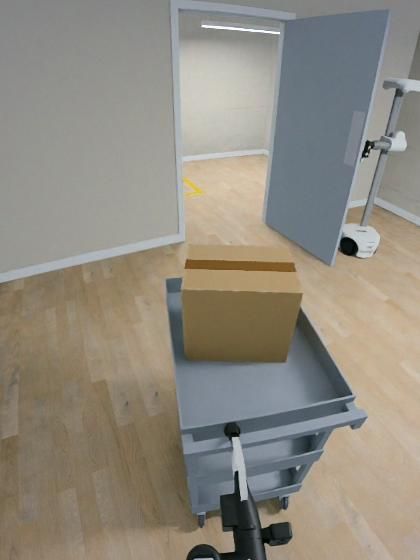

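Call:
move:
  r2: {"base":{"translate_m":0.4,"strafe_m":0.02},"pace":"slow"}
  blocking: false
  cameras: []

Call:
wait:
  seconds: 6
  cameras: ["r2_head_camera"]

Scene clock: 752.63 s.
move: r2 moving
r1: as last shown
r1.lidar_m: 0.45 0.37 2.09 4.93 2.78 1.57 1.33 1.32 1.01 0.83 0.84 0.54
r1.motor_effort: lift_m=+23(23) arm_m=-3(4) wheel_0=+14(14) wheel_1=+0(1) wheel_2=+11(11)
r1.servo_current: wrist_yaw_rad=104(104) wrist_pitch_rad=39(52) wrist_roll_rad=46(65) gripper_m=72(78)
r1.contact_limits: translate_m 0.7
r1.wrist_depth_mm: - - - 177 213 184 168 / - - - 233 215 182 169 / - - - 236 216 186 170 / - - - 237 216 188 170 / - - - 183 218 188 171 / - - 182 174 209 193 172 / - 153 - 170 179 186 172
r2.base_odometry: x=-1.334 y=-1.936 heading=+2.995
r2.turned_by_wheels: +0.001
r2.turned_by_imu: +0.001
r2.base_tilt: forward=-0.7 right=+0.0
r2.lidar_m: 0.40 2.26 1.10 0.86 0.86 0.93 1.45 3.06 3.37 3.88 3.87 0.45
r2.base_status: translate_m moving; strafe_m moving
r2.joint_positions: lift_m=+0.677 arm_m=+0.000 wrist_yaw_rad=+0.003 wrist_pitch_rad=+0.003 wrist_roll_rad=+1.571 gripper_m=-0.029
r2.joint_status: not commanded
r2.measured_speeds: translate_m=+0.048 strafe_m=+0.002 rotate_rad=-0.001 lift_m=+0.000 arm_m=+0.000 wrist_yaw_rad=+0.000 wrist_pitch_rad=+0.000 wrist_roll_rad=+0.000
r2.motor_effort: lift_m=+19(19) arm_m=+4(4) wheel_0=+12(13) wheel_1=+8(9) wheel_2=-10(11)
r2.servo_current: wrist_yaw_rad=46(59) wrist_pitch_rad=33(46) wrist_roll_rad=39(52) gripper_m=91(98)
r2.hand_pose: x=+0.4596 y=-0.0864 z=+0.8543 quat_wxyz=(+0.707, +0.707, +0.002, +0.000) (m; r2's base frame)
r2.wrist_depth_mm: - - - 184 246 1808 - / - - 449 181 242 820 - / - 462 455 179 238 842 - / - 469 469 235 236 831 - / - - 477 175 233 798 - / - - 188 172 179 - - / - - - - - - 1182
pictures: none
No camera images: "cameras" was empty.

Scene clock: 757.43 s.
earlier move: r2 done
r1.base_odometry: x=-2.953 y=-1.430 heading=+0.792
r1.turned_by_wheels: +0.000
r1.turned_by_imu: +0.000
r1.base_tilt: forward=-1.6 right=+1.2
r1.lidar_m: 0.45 0.38 1.90 4.91 2.79 1.57 1.33 1.31 1.01 0.84 0.83 0.55
r1.base_status: not commanded
r1.joint_positions: lift_m=+0.800 arm_m=+0.000 wrist_yaw_rad=+0.987 wrist_pitch_rad=+0.002 wrist_roll_rad=+0.000 gripper_m=-0.019
r1.joint_status: not commanded
r1.measured_speeds: all 0
r1.motor_effort: lift_m=+23(23) arm_m=-3(4) wheel_0=+14(15) wheel_1=+0(1) wheel_2=+11(11)
r1.servo_current: wrist_yaw_rad=104(117) wrist_pitch_rad=46(52) wrist_roll_rad=52(65) gripper_m=65(85)
r1.contact_limits: translate_m 0.7
r1.hand_pose: x=+0.4028 y=+0.1924 z=+0.9772 quat_wxyz=(+0.881, -0.001, +0.001, +0.474) (m; r1's base frame)
r1.wrist_depth_mm: - - - 177 213 185 168 / - - - 235 214 182 169 / - - - 236 216 186 169 / - - - 236 216 187 170 / - - - 183 218 189 171 / - - 181 173 210 193 172 / - 153 - 170 179 186 173
r2.base_odometry: x=-1.720 y=-1.898 heading=+2.994
r2.turned_by_wheels: +0.000
r2.turned_by_imu: +0.001
r2.base_tilt: forward=-0.7 right=+0.1
r2.lidar_m: 0.39 2.37 1.25 1.00 0.98 1.07 1.68 3.43 3.73 3.79 0.53 0.41
r2.base_status: done
r2.joint_positions: lift_m=+0.677 arm_m=+0.000 wrist_yaw_rad=+0.003 wrist_pitch_rad=+0.003 wrist_roll_rad=+1.571 gripper_m=-0.029
r2.joint_status: not commanded
r2.measured_speeds: all 0
r2.motor_effort: lift_m=+19(19) arm_m=+4(4) wheel_0=+5(15) wheel_1=+5(9) wheel_2=-6(11)
r2.servo_current: wrist_yaw_rad=52(59) wrist_pitch_rad=46(46) wrist_roll_rad=52(59) gripper_m=91(98)
r2.hand_pose: x=+0.4595 y=-0.0866 z=+0.8543 quat_wxyz=(+0.707, +0.707, +0.002, +0.000) (m; r2's base frame)
r2.wrist_depth_mm: - 399 394 153 207 - - / - 421 418 211 213 759 - / - 445 439 159 217 - - / - 477 466 164 223 - - / - - 496 168 227 1921 - / - - 188 171 180 1661 1160 / - - - - 241 1618 1118
wait: 4.80 of 6 s (r2 has come to rest)
pictures: r2_head_camera
Images, in order (width x height): r2_head_camera 420x560.

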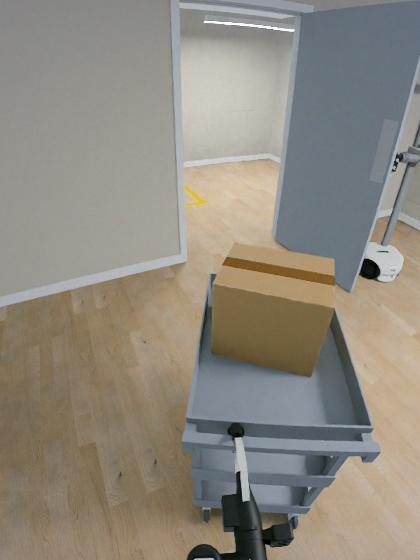

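Call:
move:
  r2: {"base":{"strafe_m":-0.14},"pace":"slow"}
  blocking: false
  cameras: []

Call:
wait:
  seconds: 3
  cameras: []

Call:
move:
  r2: {"base":{"rotate_rad":0.14},"pace":"slow"}
  blocking: false
  cameras: []

Call:
wait:
  seconds: 1.5
  cameras: ["r2_head_camera"]

Call:
move:
  r2: {"base":{"strafe_m":-0.13},"pace":"slow"}
  blocking: false
  cameras: []

Call:
wait:
  seconds: 3
  cameras: []

Call:
move:
  r2: {"base":{"rotate_rad":0.14},"pace":"slow"}
  blocking: false
  cameras: []

Call:
wait:
  seconds: 1.5
  cameras: ["r2_head_camera","r2_head_left_camera","r2_wrist_camera"]

Scene clock: 768.40 s.
move: r2 moving
r1: as last shown
r1.lidar_m: 0.45 0.39 1.88 4.93 2.76 1.58 1.31 1.29 1.02 0.83 0.83 0.56
r1.motor_effort: lift_m=+23(23) arm_m=-3(4) wheel_0=+14(14) wheel_1=+1(1) wheel_2=+11(11)
r1.servo_current: wrist_yaw_rad=98(111) wrist_pitch_rad=39(46) wrist_roll_rad=39(59) gripper_m=78(78)
r1.contact_limits: translate_m 0.7
r1.wrist_depth_mm: - - - 178 212 185 168 / - - - 234 214 182 168 / - - - 236 216 186 170 / - - - 236 216 187 170 / - - - 183 219 189 171 / - - 182 173 210 193 172 / - 153 - 170 178 186 172
r2.base_odometry: x=-1.717 y=-1.884 heading=+2.995
r2.turned_by_wheels: +0.001
r2.turned_by_imu: +0.001
r2.base_tilt: forward=-0.7 right=+0.1
r2.lidar_m: 0.40 2.36 1.28 1.00 0.99 1.12 1.63 3.43 3.78 3.75 0.53 0.41
r2.base_status: strafe_m moving
r2.joint_positions: lift_m=+0.677 arm_m=+0.000 wrist_yaw_rad=+0.003 wrist_pitch_rad=+0.003 wrist_roll_rad=+1.571 gripper_m=-0.029
r2.joint_status: not commanded
r2.measured_speeds: translate_m=+0.000 strafe_m=-0.057 rotate_rad=+0.000 lift_m=+0.000 arm_m=+0.000 wrist_yaw_rad=+0.008 wrist_pitch_rad=+0.000 wrist_roll_rad=+0.000
r2.motor_effort: lift_m=+19(19) arm_m=+4(4) wheel_0=+12(13) wheel_1=-5(9) wheel_2=+0(5)
r2.servo_current: wrist_yaw_rad=46(59) wrist_pitch_rad=39(46) wrist_roll_rad=46(52) gripper_m=91(98)
r2.hand_pose: x=+0.4595 y=-0.0866 z=+0.8543 quat_wxyz=(+0.707, +0.707, +0.002, +0.000) (m; r2's base frame)
r2.wrist_depth_mm: - 394 394 150 204 759 - / - 421 415 208 209 788 - / - 445 436 157 216 - - / - 477 466 162 222 - - / - - 496 167 228 1921 - / - - 196 171 179 1618 1160 / - - - - 240 - 1205
pictures: none
No camera images: "cameras" was empty.

Scene clock: 770.43 s.
earlier move: r2 done
r1.base_odometry: x=-2.953 y=-1.430 heading=+0.792
r1.turned_by_wheels: +0.000
r1.turned_by_imu: +0.000
r1.base_tilt: forward=-1.6 right=+1.2
r1.lidar_m: 0.46 0.39 1.79 4.92 2.78 1.53 1.30 1.31 1.00 0.84 0.85 0.58
r1.base_status: not commanded
r1.joint_positions: lift_m=+0.800 arm_m=+0.000 wrist_yaw_rad=+0.987 wrist_pitch_rad=+0.002 wrist_roll_rad=+0.000 gripper_m=-0.019
r1.joint_status: not commanded
r1.measured_speeds: all 0
r1.on_its_own: wrist_yaw_rad is at rest, and its servo_current (117 mA) is outside its rest range (0 to 104 mA)
r1.motor_effort: lift_m=+23(23) arm_m=-3(4) wheel_0=+14(14) wheel_1=+0(1) wheel_2=+11(11)
r1.servo_current: wrist_yaw_rad=117(117) wrist_pitch_rad=39(52) wrist_roll_rad=52(65) gripper_m=72(78)
r1.contact_limits: translate_m 0.7
r1.hand_pose: x=+0.4028 y=+0.1924 z=+0.9772 quat_wxyz=(+0.881, -0.001, +0.001, +0.474) (m; r1's base frame)
r1.wrist_depth_mm: - - - 177 213 185 168 / - - - 234 214 182 168 / - - - 235 215 187 169 / - - - 237 217 188 171 / - - - 182 218 188 171 / - - 182 174 210 193 172 / - 153 - 170 178 186 172
r2.base_odometry: x=-1.699 y=-1.760 heading=+2.994
r2.turned_by_wheels: -0.001
r2.turned_by_imu: +0.000
r2.base_tilt: forward=-0.7 right=+0.0
r2.lidar_m: 0.40 2.42 1.41 1.12 1.12 1.25 1.88 3.38 3.70 3.65 3.61 0.43
r2.base_status: done
r2.joint_positions: lift_m=+0.677 arm_m=+0.000 wrist_yaw_rad=+0.006 wrist_pitch_rad=+0.003 wrist_roll_rad=+1.571 gripper_m=-0.029
r2.joint_status: not commanded
r2.measured_speeds: all 0
r2.motor_effort: lift_m=+18(19) arm_m=+4(4) wheel_0=+6(19) wheel_1=-5(9) wheel_2=+0(5)
r2.servo_current: wrist_yaw_rad=52(65) wrist_pitch_rad=39(46) wrist_roll_rad=46(59) gripper_m=91(98)
r2.hand_pose: x=+0.4598 y=-0.0858 z=+0.8543 quat_wxyz=(+0.707, +0.707, +0.003, +0.001) (m; r2's base frame)
r2.wrist_depth_mm: - - - 172 232 1661 - / - 436 433 173 232 831 - / - 452 449 173 232 820 - / - 473 459 231 232 820 - / - - 480 172 232 - - / - - 188 173 178 1618 488 / - - - - - - 1205
wait: 2.03 of 3 s (r2 has come to rest)
pictures: none
No camera images: "cameras" was empty.

Scene clock: 770.93 s.
move: r2 moving
r1.base_odometry: x=-2.953 y=-1.430 heading=+0.792
r1.turned_by_wheels: +0.000
r1.turned_by_imu: +0.000
r1.base_tilt: forward=-1.6 right=+1.2
r1.lidar_m: 0.43 0.37 1.85 4.92 2.78 1.57 1.31 1.31 1.00 0.82 0.82 0.55
r1.base_status: not commanded
r1.joint_positions: lift_m=+0.800 arm_m=+0.000 wrist_yaw_rad=+0.987 wrist_pitch_rad=+0.002 wrist_roll_rad=+0.000 gripper_m=-0.019
r1.joint_status: not commanded
r1.measured_speeds: all 0
r1.motor_effort: lift_m=+23(23) arm_m=-4(4) wheel_0=+13(14) wheel_1=+0(1) wheel_2=+11(11)
r1.servo_current: wrist_yaw_rad=104(117) wrist_pitch_rad=46(46) wrist_roll_rad=46(52) gripper_m=72(78)
r1.contact_limits: translate_m 0.7
r1.hand_pose: x=+0.4028 y=+0.1924 z=+0.9772 quat_wxyz=(+0.881, -0.001, +0.001, +0.474) (m; r1's base frame)
r1.wrist_depth_mm: - - - 177 213 185 168 / - - - 234 215 182 168 / - - - 236 216 187 170 / - - - 236 216 187 170 / - - - 183 219 189 171 / - - 181 173 209 193 172 / - 153 - 170 179 186 172
r2.base_odometry: x=-1.699 y=-1.760 heading=+3.102
r2.turned_by_wheels: +0.108
r2.turned_by_imu: +0.105
r2.base_tilt: forward=-0.7 right=+0.1
r2.lidar_m: 0.39 2.34 1.32 1.12 1.12 1.30 2.29 3.40 3.87 3.63 0.52 0.41
r2.base_status: rotate_rad moving
r2.joint_positions: lift_m=+0.677 arm_m=+0.000 wrist_yaw_rad=-0.008 wrist_pitch_rad=+0.003 wrist_roll_rad=+1.571 gripper_m=-0.029
r2.joint_status: not commanded
r2.measured_speeds: translate_m=+0.000 strafe_m=-0.001 rotate_rad=+0.269 lift_m=+0.000 arm_m=+0.000 wrist_yaw_rad=+0.000 wrist_pitch_rad=+0.000 wrist_roll_rad=+0.000
r2.motor_effort: lift_m=+19(19) arm_m=+4(4) wheel_0=-10(15) wheel_1=-6(9) wheel_2=-12(12)
r2.servo_current: wrist_yaw_rad=59(65) wrist_pitch_rad=46(46) wrist_roll_rad=52(59) gripper_m=91(98)
r2.hand_pose: x=+0.4585 y=-0.0898 z=+0.8543 quat_wxyz=(+0.707, +0.707, -0.002, -0.004) (m; r2's base frame)
r2.wrist_depth_mm: - - - 162 220 707 - / - 430 427 164 222 - - / - 452 442 167 224 - - / - - 466 226 227 - - / - - 484 171 231 - - / - - 186 172 179 1661 500 / - - - - 236 - 1205
pictures: none
No camera images: "cameras" was empty.

Scene clock: 771.47 s.
earlier move: r2 done
r1.base_odometry: x=-2.953 y=-1.430 heading=+0.792
r1.turned_by_wheels: +0.000
r1.turned_by_imu: +0.000
r1.base_tilt: forward=-1.6 right=+1.2
r1.lidar_m: 0.44 0.38 1.82 4.94 2.77 1.56 1.32 1.33 1.02 0.83 0.83 0.56
r1.base_status: not commanded
r1.joint_positions: lift_m=+0.800 arm_m=+0.000 wrist_yaw_rad=+0.987 wrist_pitch_rad=+0.002 wrist_roll_rad=+0.000 gripper_m=-0.019
r1.joint_status: not commanded
r1.measured_speeds: all 0
r1.motor_effort: lift_m=+23(23) arm_m=-3(4) wheel_0=+13(14) wheel_1=+0(1) wheel_2=+11(11)
r1.servo_current: wrist_yaw_rad=98(117) wrist_pitch_rad=39(46) wrist_roll_rad=52(59) gripper_m=78(78)
r1.contact_limits: translate_m 0.7
r1.hand_pose: x=+0.4028 y=+0.1924 z=+0.9772 quat_wxyz=(+0.881, -0.001, +0.001, +0.474) (m; r1's base frame)
r1.wrist_depth_mm: - - - 177 213 185 168 / - - - 234 214 181 168 / - - - 236 215 186 170 / - - - 236 217 188 171 / - - - 183 218 188 171 / - - 181 173 209 193 171 / - 153 - 171 179 186 172
r2.base_odometry: x=-1.699 y=-1.760 heading=+3.134
r2.turned_by_wheels: +0.031
r2.turned_by_imu: +0.030
r2.base_tilt: forward=-0.7 right=+0.1
r2.lidar_m: 0.41 2.23 1.29 1.10 1.11 1.32 2.41 3.40 4.00 3.63 0.50 0.43
r2.base_status: done
r2.joint_positions: lift_m=+0.677 arm_m=+0.000 wrist_yaw_rad=-0.004 wrist_pitch_rad=+0.003 wrist_roll_rad=+1.571 gripper_m=-0.029
r2.joint_status: not commanded
r2.measured_speeds: all 0
r2.motor_effort: lift_m=+19(19) arm_m=+4(4) wheel_0=-1(15) wheel_1=-4(9) wheel_2=-6(12)
r2.servo_current: wrist_yaw_rad=52(65) wrist_pitch_rad=46(46) wrist_roll_rad=59(59) gripper_m=98(98)
r2.hand_pose: x=+0.4590 y=-0.0885 z=+0.8543 quat_wxyz=(+0.707, +0.707, +0.000, -0.002) (m; r2's base frame)
r2.wrist_depth_mm: - 394 397 150 204 759 - / - 421 415 208 211 798 - / - 442 439 157 216 778 - / - - 469 163 223 - - / - - 500 167 229 1808 - / - - 187 171 179 1618 1138 / - - - - 243 - 1205
wait: 0.53 of 1.5 s (r2 has come to rest)
pictures: r2_head_camera
Images, in order (width x height): r2_head_camera 420x560.

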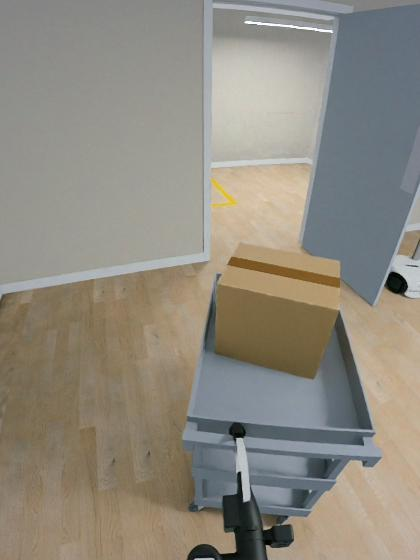

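Scene clock: 771.97 s.
move: r2 moving
r1: as last shown
r1.lidar_m: 0.44 0.36 1.82 4.93 2.74 1.55 1.32 1.31 1.02 0.84 0.85 0.56
r1.motor_effort: lift_m=+23(23) arm_m=-4(4) wheel_0=+14(14) wheel_1=+0(1) wheel_2=+11(11)
r1.servo_current: wrist_yaw_rad=85(117) wrist_pitch_rad=39(52) wrist_roll_rad=59(59) gripper_m=72(78)
r1.contact_limits: translate_m 0.7
r1.wrist_depth_mm: - - - 177 212 184 167 / - - - 234 215 182 168 / - - - 236 216 186 170 / - - - 237 216 187 171 / - - - 183 220 187 171 / - - 182 174 209 193 172 / - 153 - 171 178 186 172
r2.base_odometry: x=-1.699 y=-1.746 heading=+3.134
r2.turned_by_wheels: +0.000
r2.turned_by_imu: +0.001
r2.base_tilt: forward=-0.6 right=+0.0
r2.lidar_m: 0.38 2.25 1.28 1.11 1.10 1.34 2.40 3.37 3.97 3.63 0.51 0.42
r2.base_status: strafe_m moving
r2.joint_positions: lift_m=+0.677 arm_m=+0.000 wrist_yaw_rad=-0.001 wrist_pitch_rad=+0.003 wrist_roll_rad=+1.571 gripper_m=-0.029
r2.joint_status: not commanded
r2.measured_speeds: translate_m=+0.000 strafe_m=-0.055 rotate_rad=+0.002 lift_m=+0.000 arm_m=+0.000 wrist_yaw_rad=+0.012 wrist_pitch_rad=+0.000 wrist_roll_rad=+0.000
r2.motor_effort: lift_m=+19(19) arm_m=+4(4) wheel_0=+8(13) wheel_1=-7(10) wheel_2=-1(6)
r2.servo_current: wrist_yaw_rad=52(52) wrist_pitch_rad=39(46) wrist_roll_rad=52(65) gripper_m=85(98)
r2.hand_pose: x=+0.4592 y=-0.0877 z=+0.8543 quat_wxyz=(+0.707, +0.707, +0.001, -0.001) (m; r2's base frame)
r2.wrist_depth_mm: - 394 397 147 202 759 - / - 415 410 153 208 778 - / - 445 439 156 214 778 - / - - 469 161 221 - - / - - 500 166 228 1863 - / - - 186 172 171 1618 1205 / - - - - 243 - 1205
pictures: none
No camera images: "cameras" was empty.

Scene clock: 773.90 s.
earlier move: r2 done
r1.base_odometry: x=-2.953 y=-1.430 heading=+0.792
r1.turned_by_wheels: +0.000
r1.turned_by_imu: +0.000
r1.base_tilt: forward=-1.6 right=+1.2
r1.lidar_m: 0.43 0.36 1.77 4.92 2.73 1.56 1.31 1.32 1.00 0.85 0.85 0.55
r1.base_status: not commanded
r1.joint_positions: lift_m=+0.800 arm_m=+0.000 wrist_yaw_rad=+0.987 wrist_pitch_rad=+0.002 wrist_roll_rad=+0.000 gripper_m=-0.019
r1.joint_status: not commanded
r1.measured_speeds: all 0
r1.motor_effort: lift_m=+23(23) arm_m=-4(4) wheel_0=+14(15) wheel_1=+0(1) wheel_2=+11(11)
r1.servo_current: wrist_yaw_rad=104(117) wrist_pitch_rad=33(52) wrist_roll_rad=52(65) gripper_m=65(85)
r1.contact_limits: translate_m 0.7
r1.hand_pose: x=+0.4028 y=+0.1924 z=+0.9772 quat_wxyz=(+0.881, -0.001, +0.001, +0.474) (m; r1's base frame)
r1.wrist_depth_mm: - - - 177 213 185 167 / - - - 233 214 182 169 / - - - 235 216 186 169 / - - - 237 216 187 171 / - - - 183 218 189 172 / - - 182 173 209 193 172 / - 153 - 170 178 186 173
r2.base_odometry: x=-1.698 y=-1.630 heading=+3.134
r2.turned_by_wheels: +0.000
r2.turned_by_imu: +0.001
r2.base_tilt: forward=-0.6 right=+0.1
r2.lidar_m: 0.39 2.45 1.43 1.23 1.25 1.48 2.64 3.34 3.95 3.51 0.58 0.43
r2.base_status: done
r2.joint_positions: lift_m=+0.677 arm_m=+0.000 wrist_yaw_rad=+0.004 wrist_pitch_rad=+0.003 wrist_roll_rad=+1.571 gripper_m=-0.029
r2.joint_status: not commanded
r2.measured_speeds: all 0
r2.motor_effort: lift_m=+19(19) arm_m=+4(4) wheel_0=+5(15) wheel_1=-3(10) wheel_2=+0(6)
r2.servo_current: wrist_yaw_rad=52(59) wrist_pitch_rad=46(46) wrist_roll_rad=52(65) gripper_m=91(104)
r2.hand_pose: x=+0.4597 y=-0.0862 z=+0.8543 quat_wxyz=(+0.707, +0.707, +0.002, +0.001) (m; r2's base frame)
r2.wrist_depth_mm: - - - 165 224 768 - / - 430 427 167 225 778 - / - 455 449 169 226 820 - / - - 462 170 229 788 - / - - 484 171 231 - - / - - 188 173 178 1618 484 / - - - - - - 1205
wait: 1.93 of 3 s (r2 has come to rest)
pictures: none
No camera images: "cameras" was empty.

Scene clock: 774.40 s.
move: r2 moving
r1: as last shown
r1.lidar_m: 0.45 0.36 1.78 4.93 2.77 1.53 1.32 1.31 1.02 0.84 0.83 0.55
r1.motor_effort: lift_m=+23(23) arm_m=-4(4) wheel_0=+14(14) wheel_1=+0(1) wheel_2=+11(11)
r1.servo_current: wrist_yaw_rad=91(111) wrist_pitch_rad=39(46) wrist_roll_rad=52(78) gripper_m=72(78)
r1.contact_limits: translate_m 0.7
r1.wrist_depth_mm: - - - 177 213 185 168 / - - - 234 214 182 168 / - - - 235 216 187 170 / - - - 236 216 187 170 / - - - 183 219 188 171 / - - 181 173 209 193 172 / - 153 - 170 178 186 173
r2.base_odometry: x=-1.698 y=-1.630 heading=-3.042
r2.turned_by_wheels: +0.108
r2.turned_by_imu: +0.105
r2.base_tilt: forward=-0.7 right=+0.1
r2.lidar_m: 0.40 2.11 1.36 1.24 1.25 1.60 3.34 3.39 3.82 3.49 0.51 0.40
r2.base_status: rotate_rad moving
r2.joint_positions: lift_m=+0.677 arm_m=+0.000 wrist_yaw_rad=-0.008 wrist_pitch_rad=+0.003 wrist_roll_rad=+1.571 gripper_m=-0.029
r2.joint_status: not commanded
r2.measured_speeds: translate_m=-0.001 strafe_m=+0.001 rotate_rad=+0.265 lift_m=+0.000 arm_m=+0.000 wrist_yaw_rad=+0.000 wrist_pitch_rad=+0.000 wrist_roll_rad=+0.000
r2.motor_effort: lift_m=+18(19) arm_m=+4(4) wheel_0=-10(14) wheel_1=-5(9) wheel_2=-10(11)
r2.servo_current: wrist_yaw_rad=72(72) wrist_pitch_rad=46(46) wrist_roll_rad=39(46) gripper_m=91(98)
r2.hand_pose: x=+0.4586 y=-0.0897 z=+0.8543 quat_wxyz=(+0.707, +0.707, -0.002, -0.004) (m; r2's base frame)
r2.wrist_depth_mm: - 407 407 155 211 768 - / - 424 424 158 216 788 - / - 452 442 162 220 798 - / - - 469 165 224 - - / - - 496 169 230 1921 - / - - 186 172 180 1661 1078 / - - - - 241 1618 1160
pictures: none
No camera images: "cameras" was empty.

Scene clock: 774.93 s.
earlier move: r2 done
r1.base_odometry: x=-2.953 y=-1.430 heading=+0.792
r1.turned_by_wheels: +0.000
r1.turned_by_imu: +0.000
r1.base_tilt: forward=-1.6 right=+1.2
r1.lidar_m: 0.43 0.35 1.79 4.93 2.73 1.55 1.32 1.31 1.01 0.85 0.84 0.53
r1.base_status: not commanded
r1.joint_positions: lift_m=+0.800 arm_m=+0.000 wrist_yaw_rad=+0.987 wrist_pitch_rad=+0.002 wrist_roll_rad=+0.000 gripper_m=-0.019
r1.joint_status: not commanded
r1.measured_speeds: all 0
r1.motor_effort: lift_m=+23(23) arm_m=-3(4) wheel_0=+14(14) wheel_1=+1(1) wheel_2=+11(11)
r1.servo_current: wrist_yaw_rad=85(111) wrist_pitch_rad=46(46) wrist_roll_rad=33(78) gripper_m=65(78)
r1.contact_limits: translate_m 0.7
r1.hand_pose: x=+0.4028 y=+0.1924 z=+0.9772 quat_wxyz=(+0.881, -0.001, +0.001, +0.474) (m; r1's base frame)
r1.wrist_depth_mm: - - - 177 213 185 168 / - - - 233 214 182 169 / - - - 236 216 186 169 / - - - 236 216 188 171 / - - - 183 219 188 171 / - - 181 173 209 193 172 / - 153 - 170 178 186 172
r2.base_odometry: x=-1.698 y=-1.630 heading=-3.010
r2.turned_by_wheels: +0.031
r2.turned_by_imu: +0.030
r2.base_tilt: forward=-0.7 right=+0.1
r2.lidar_m: 0.41 2.01 1.33 1.23 1.27 1.65 3.37 3.39 3.77 3.49 0.46 0.39
r2.base_status: done
r2.joint_positions: lift_m=+0.677 arm_m=+0.000 wrist_yaw_rad=-0.003 wrist_pitch_rad=+0.003 wrist_roll_rad=+1.571 gripper_m=-0.029
r2.joint_status: not commanded
r2.measured_speeds: all 0
r2.motor_effort: lift_m=+19(19) arm_m=+4(4) wheel_0=-1(14) wheel_1=-4(9) wheel_2=-8(11)
r2.servo_current: wrist_yaw_rad=46(72) wrist_pitch_rad=39(46) wrist_roll_rad=46(59) gripper_m=98(98)
r2.hand_pose: x=+0.4590 y=-0.0883 z=+0.8543 quat_wxyz=(+0.707, +0.707, +0.000, -0.002) (m; r2's base frame)
r2.wrist_depth_mm: - 387 384 142 196 - - / - 415 413 147 204 768 - / - 445 436 152 211 798 - / - - 469 157 218 - - / - - - 165 227 1756 508 / - - 187 170 179 1708 1205 / - - - - 244 - 1098
wait: 0.53 of 1.5 s (r2 has come to rest)
pictures: r2_head_camera, r2_head_left_camera, r2_wrist_camera
Images, in order (width x height): r2_head_camera 420x560, r2_head_left_camera 420x672, r2_wrist_camera 616x392.

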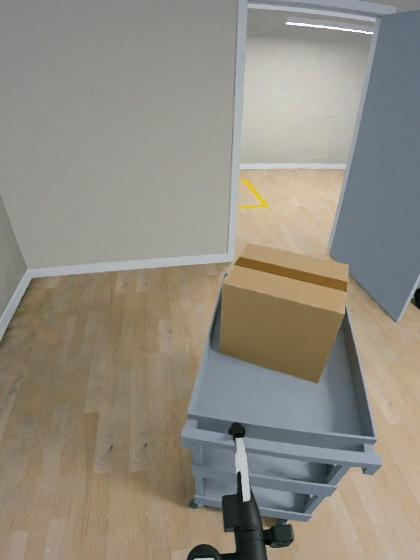

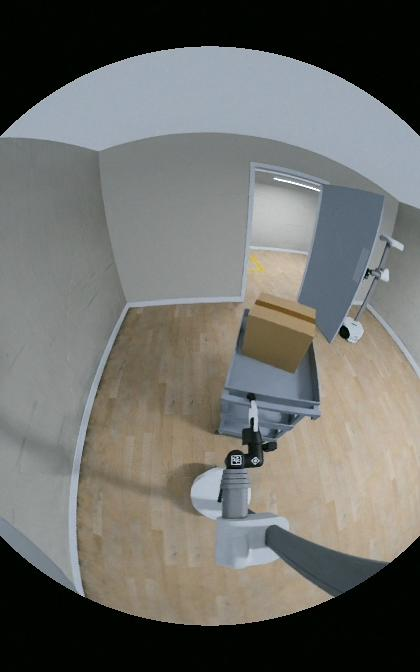

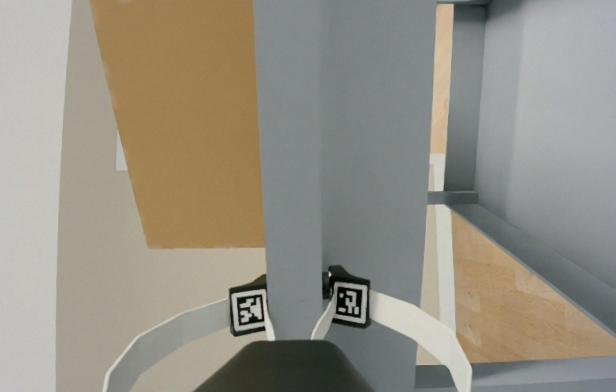

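Call:
move:
  r2: {"base":{"translate_m":0.35,"strafe_m":-0.1},"pace":"slow"}
  blocking: false
  cameras: []

Call:
wait:
  seconds: 5
  cameras: ["r2_head_camera","r2_head_left_camera"]

Scene clock: 781.27 s.
move: r2 moving
r1: as last shown
r1.lidar_m: 0.43 0.36 1.82 4.92 2.79 1.56 1.32 1.33 1.01 0.83 0.83 0.58
r1.motor_effort: lift_m=+23(23) arm_m=-4(4) wheel_0=+13(14) wheel_1=+0(1) wheel_2=+11(11)
r1.servo_current: wrist_yaw_rad=91(111) wrist_pitch_rad=46(46) wrist_roll_rad=52(52) gripper_m=72(78)
r1.contact_limits: translate_m 0.7
r1.wrist_depth_mm: - - - 177 213 185 168 / - - - 234 215 182 169 / - - - 235 215 187 169 / - - - 237 217 187 170 / - - - 183 219 188 171 / - - 181 173 209 193 172 / - 153 - 170 178 186 172
r2.base_odometry: x=-1.710 y=-1.628 heading=-3.011
r2.turned_by_wheels: +0.000
r2.turned_by_imu: +0.000
r2.base_tilt: forward=-0.7 right=+0.0
r2.lidar_m: 0.38 2.00 1.35 1.24 1.25 1.66 3.36 3.42 3.74 3.48 0.50 0.36
r2.base_status: translate_m moving; strafe_m moving
r2.joint_positions: lift_m=+0.677 arm_m=+0.000 wrist_yaw_rad=-0.003 wrist_pitch_rad=+0.003 wrist_roll_rad=+1.571 gripper_m=-0.029
r2.joint_status: not commanded
r2.measured_speeds: translate_m=+0.049 strafe_m=-0.015 rotate_rad=-0.002 lift_m=+0.000 arm_m=+0.000 wrist_yaw_rad=+0.000 wrist_pitch_rad=+0.000 wrist_roll_rad=+0.000
r2.motor_effort: lift_m=+19(19) arm_m=+4(4) wheel_0=+9(12) wheel_1=+6(6) wheel_2=-14(14)
r2.servo_current: wrist_yaw_rad=46(52) wrist_pitch_rad=39(46) wrist_roll_rad=52(52) gripper_m=98(98)
r2.hand_pose: x=+0.4590 y=-0.0883 z=+0.8543 quat_wxyz=(+0.707, +0.707, +0.000, -0.002) (m; r2's base frame)
r2.wrist_depth_mm: - 382 387 141 195 - - / - 410 410 147 203 768 - / - 445 436 152 210 788 - / - - 469 158 218 - - / - - - 163 227 1808 508 / - - 189 171 179 1756 1205 / - - - - 245 - 1078
pictures: none
No camera images: "cameras" was empty.

Scene clock: 785.67 s.
earlier move: r2 done
r1.base_odometry: x=-2.953 y=-1.430 heading=+0.792
r1.turned_by_wheels: +0.000
r1.turned_by_imu: +0.000
r1.base_tilt: forward=-1.6 right=+1.2
r1.lidar_m: 0.44 0.37 1.68 4.93 2.78 1.56 1.30 1.32 1.01 0.84 0.84 0.56
r1.base_status: not commanded
r1.joint_positions: lift_m=+0.800 arm_m=+0.000 wrist_yaw_rad=+0.987 wrist_pitch_rad=+0.002 wrist_roll_rad=+0.000 gripper_m=-0.019
r1.joint_status: not commanded
r1.measured_speeds: all 0
r1.motor_effort: lift_m=+23(23) arm_m=-4(4) wheel_0=+14(14) wheel_1=+1(1) wheel_2=+11(11)
r1.servo_current: wrist_yaw_rad=104(124) wrist_pitch_rad=46(46) wrist_roll_rad=52(65) gripper_m=72(78)
r1.contact_limits: translate_m 0.7
r1.hand_pose: x=+0.4028 y=+0.1924 z=+0.9772 quat_wxyz=(+0.881, -0.001, +0.001, +0.474) (m; r1's base frame)
r1.wrist_depth_mm: - - - 177 213 185 168 / - - - 235 215 181 169 / - - - 235 216 186 170 / - - - 237 216 187 170 / - - - 183 219 189 171 / - - 181 174 210 193 172 / - 153 - 170 178 186 172
r2.base_odometry: x=-2.057 y=-1.577 heading=-3.011
r2.turned_by_wheels: +0.000
r2.turned_by_imu: -0.001
r2.base_tilt: forward=-0.7 right=+0.1
r2.lidar_m: 0.44 2.16 1.50 1.38 1.40 1.83 3.72 3.75 3.61 3.34 0.40 0.37
r2.base_status: done
r2.joint_positions: lift_m=+0.677 arm_m=+0.000 wrist_yaw_rad=-0.005 wrist_pitch_rad=+0.003 wrist_roll_rad=+1.571 gripper_m=-0.029
r2.joint_status: not commanded
r2.measured_speeds: all 0
r2.motor_effort: lift_m=+19(19) arm_m=+4(4) wheel_0=+1(12) wheel_1=+5(7) wheel_2=-10(17)
r2.servo_current: wrist_yaw_rad=46(65) wrist_pitch_rad=39(46) wrist_roll_rad=46(59) gripper_m=91(104)
r2.hand_pose: x=+0.4588 y=-0.0889 z=+0.8543 quat_wxyz=(+0.707, +0.707, -0.001, -0.003) (m; r2's base frame)
r2.wrist_depth_mm: - 364 364 111 166 - - / - 399 399 121 175 - - / - 455 449 130 191 - - / - 488 480 140 206 1661 512 / - - - 153 224 1661 1182 / - - 182 167 179 1661 1205 / - - - - 276 283 283
wait: 4.40 of 5 s (r2 has come to rest)
pictures: r2_head_camera, r2_head_left_camera
Images, in order (width x height): r2_head_camera 420x560, r2_head_left_camera 420x672.

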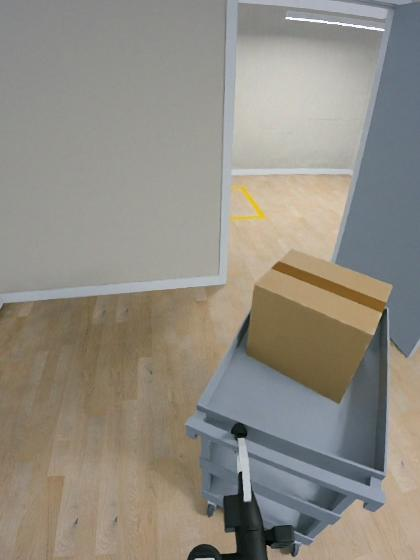

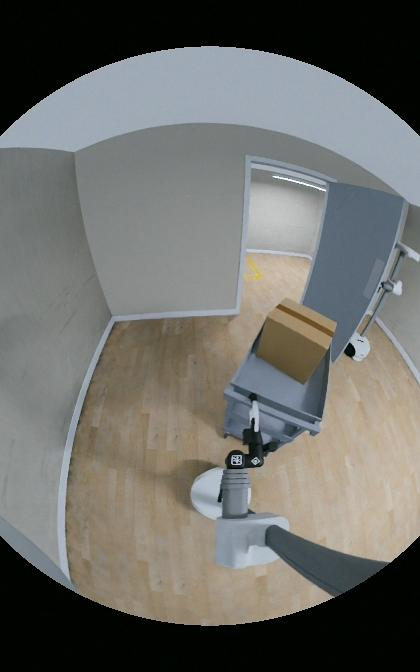

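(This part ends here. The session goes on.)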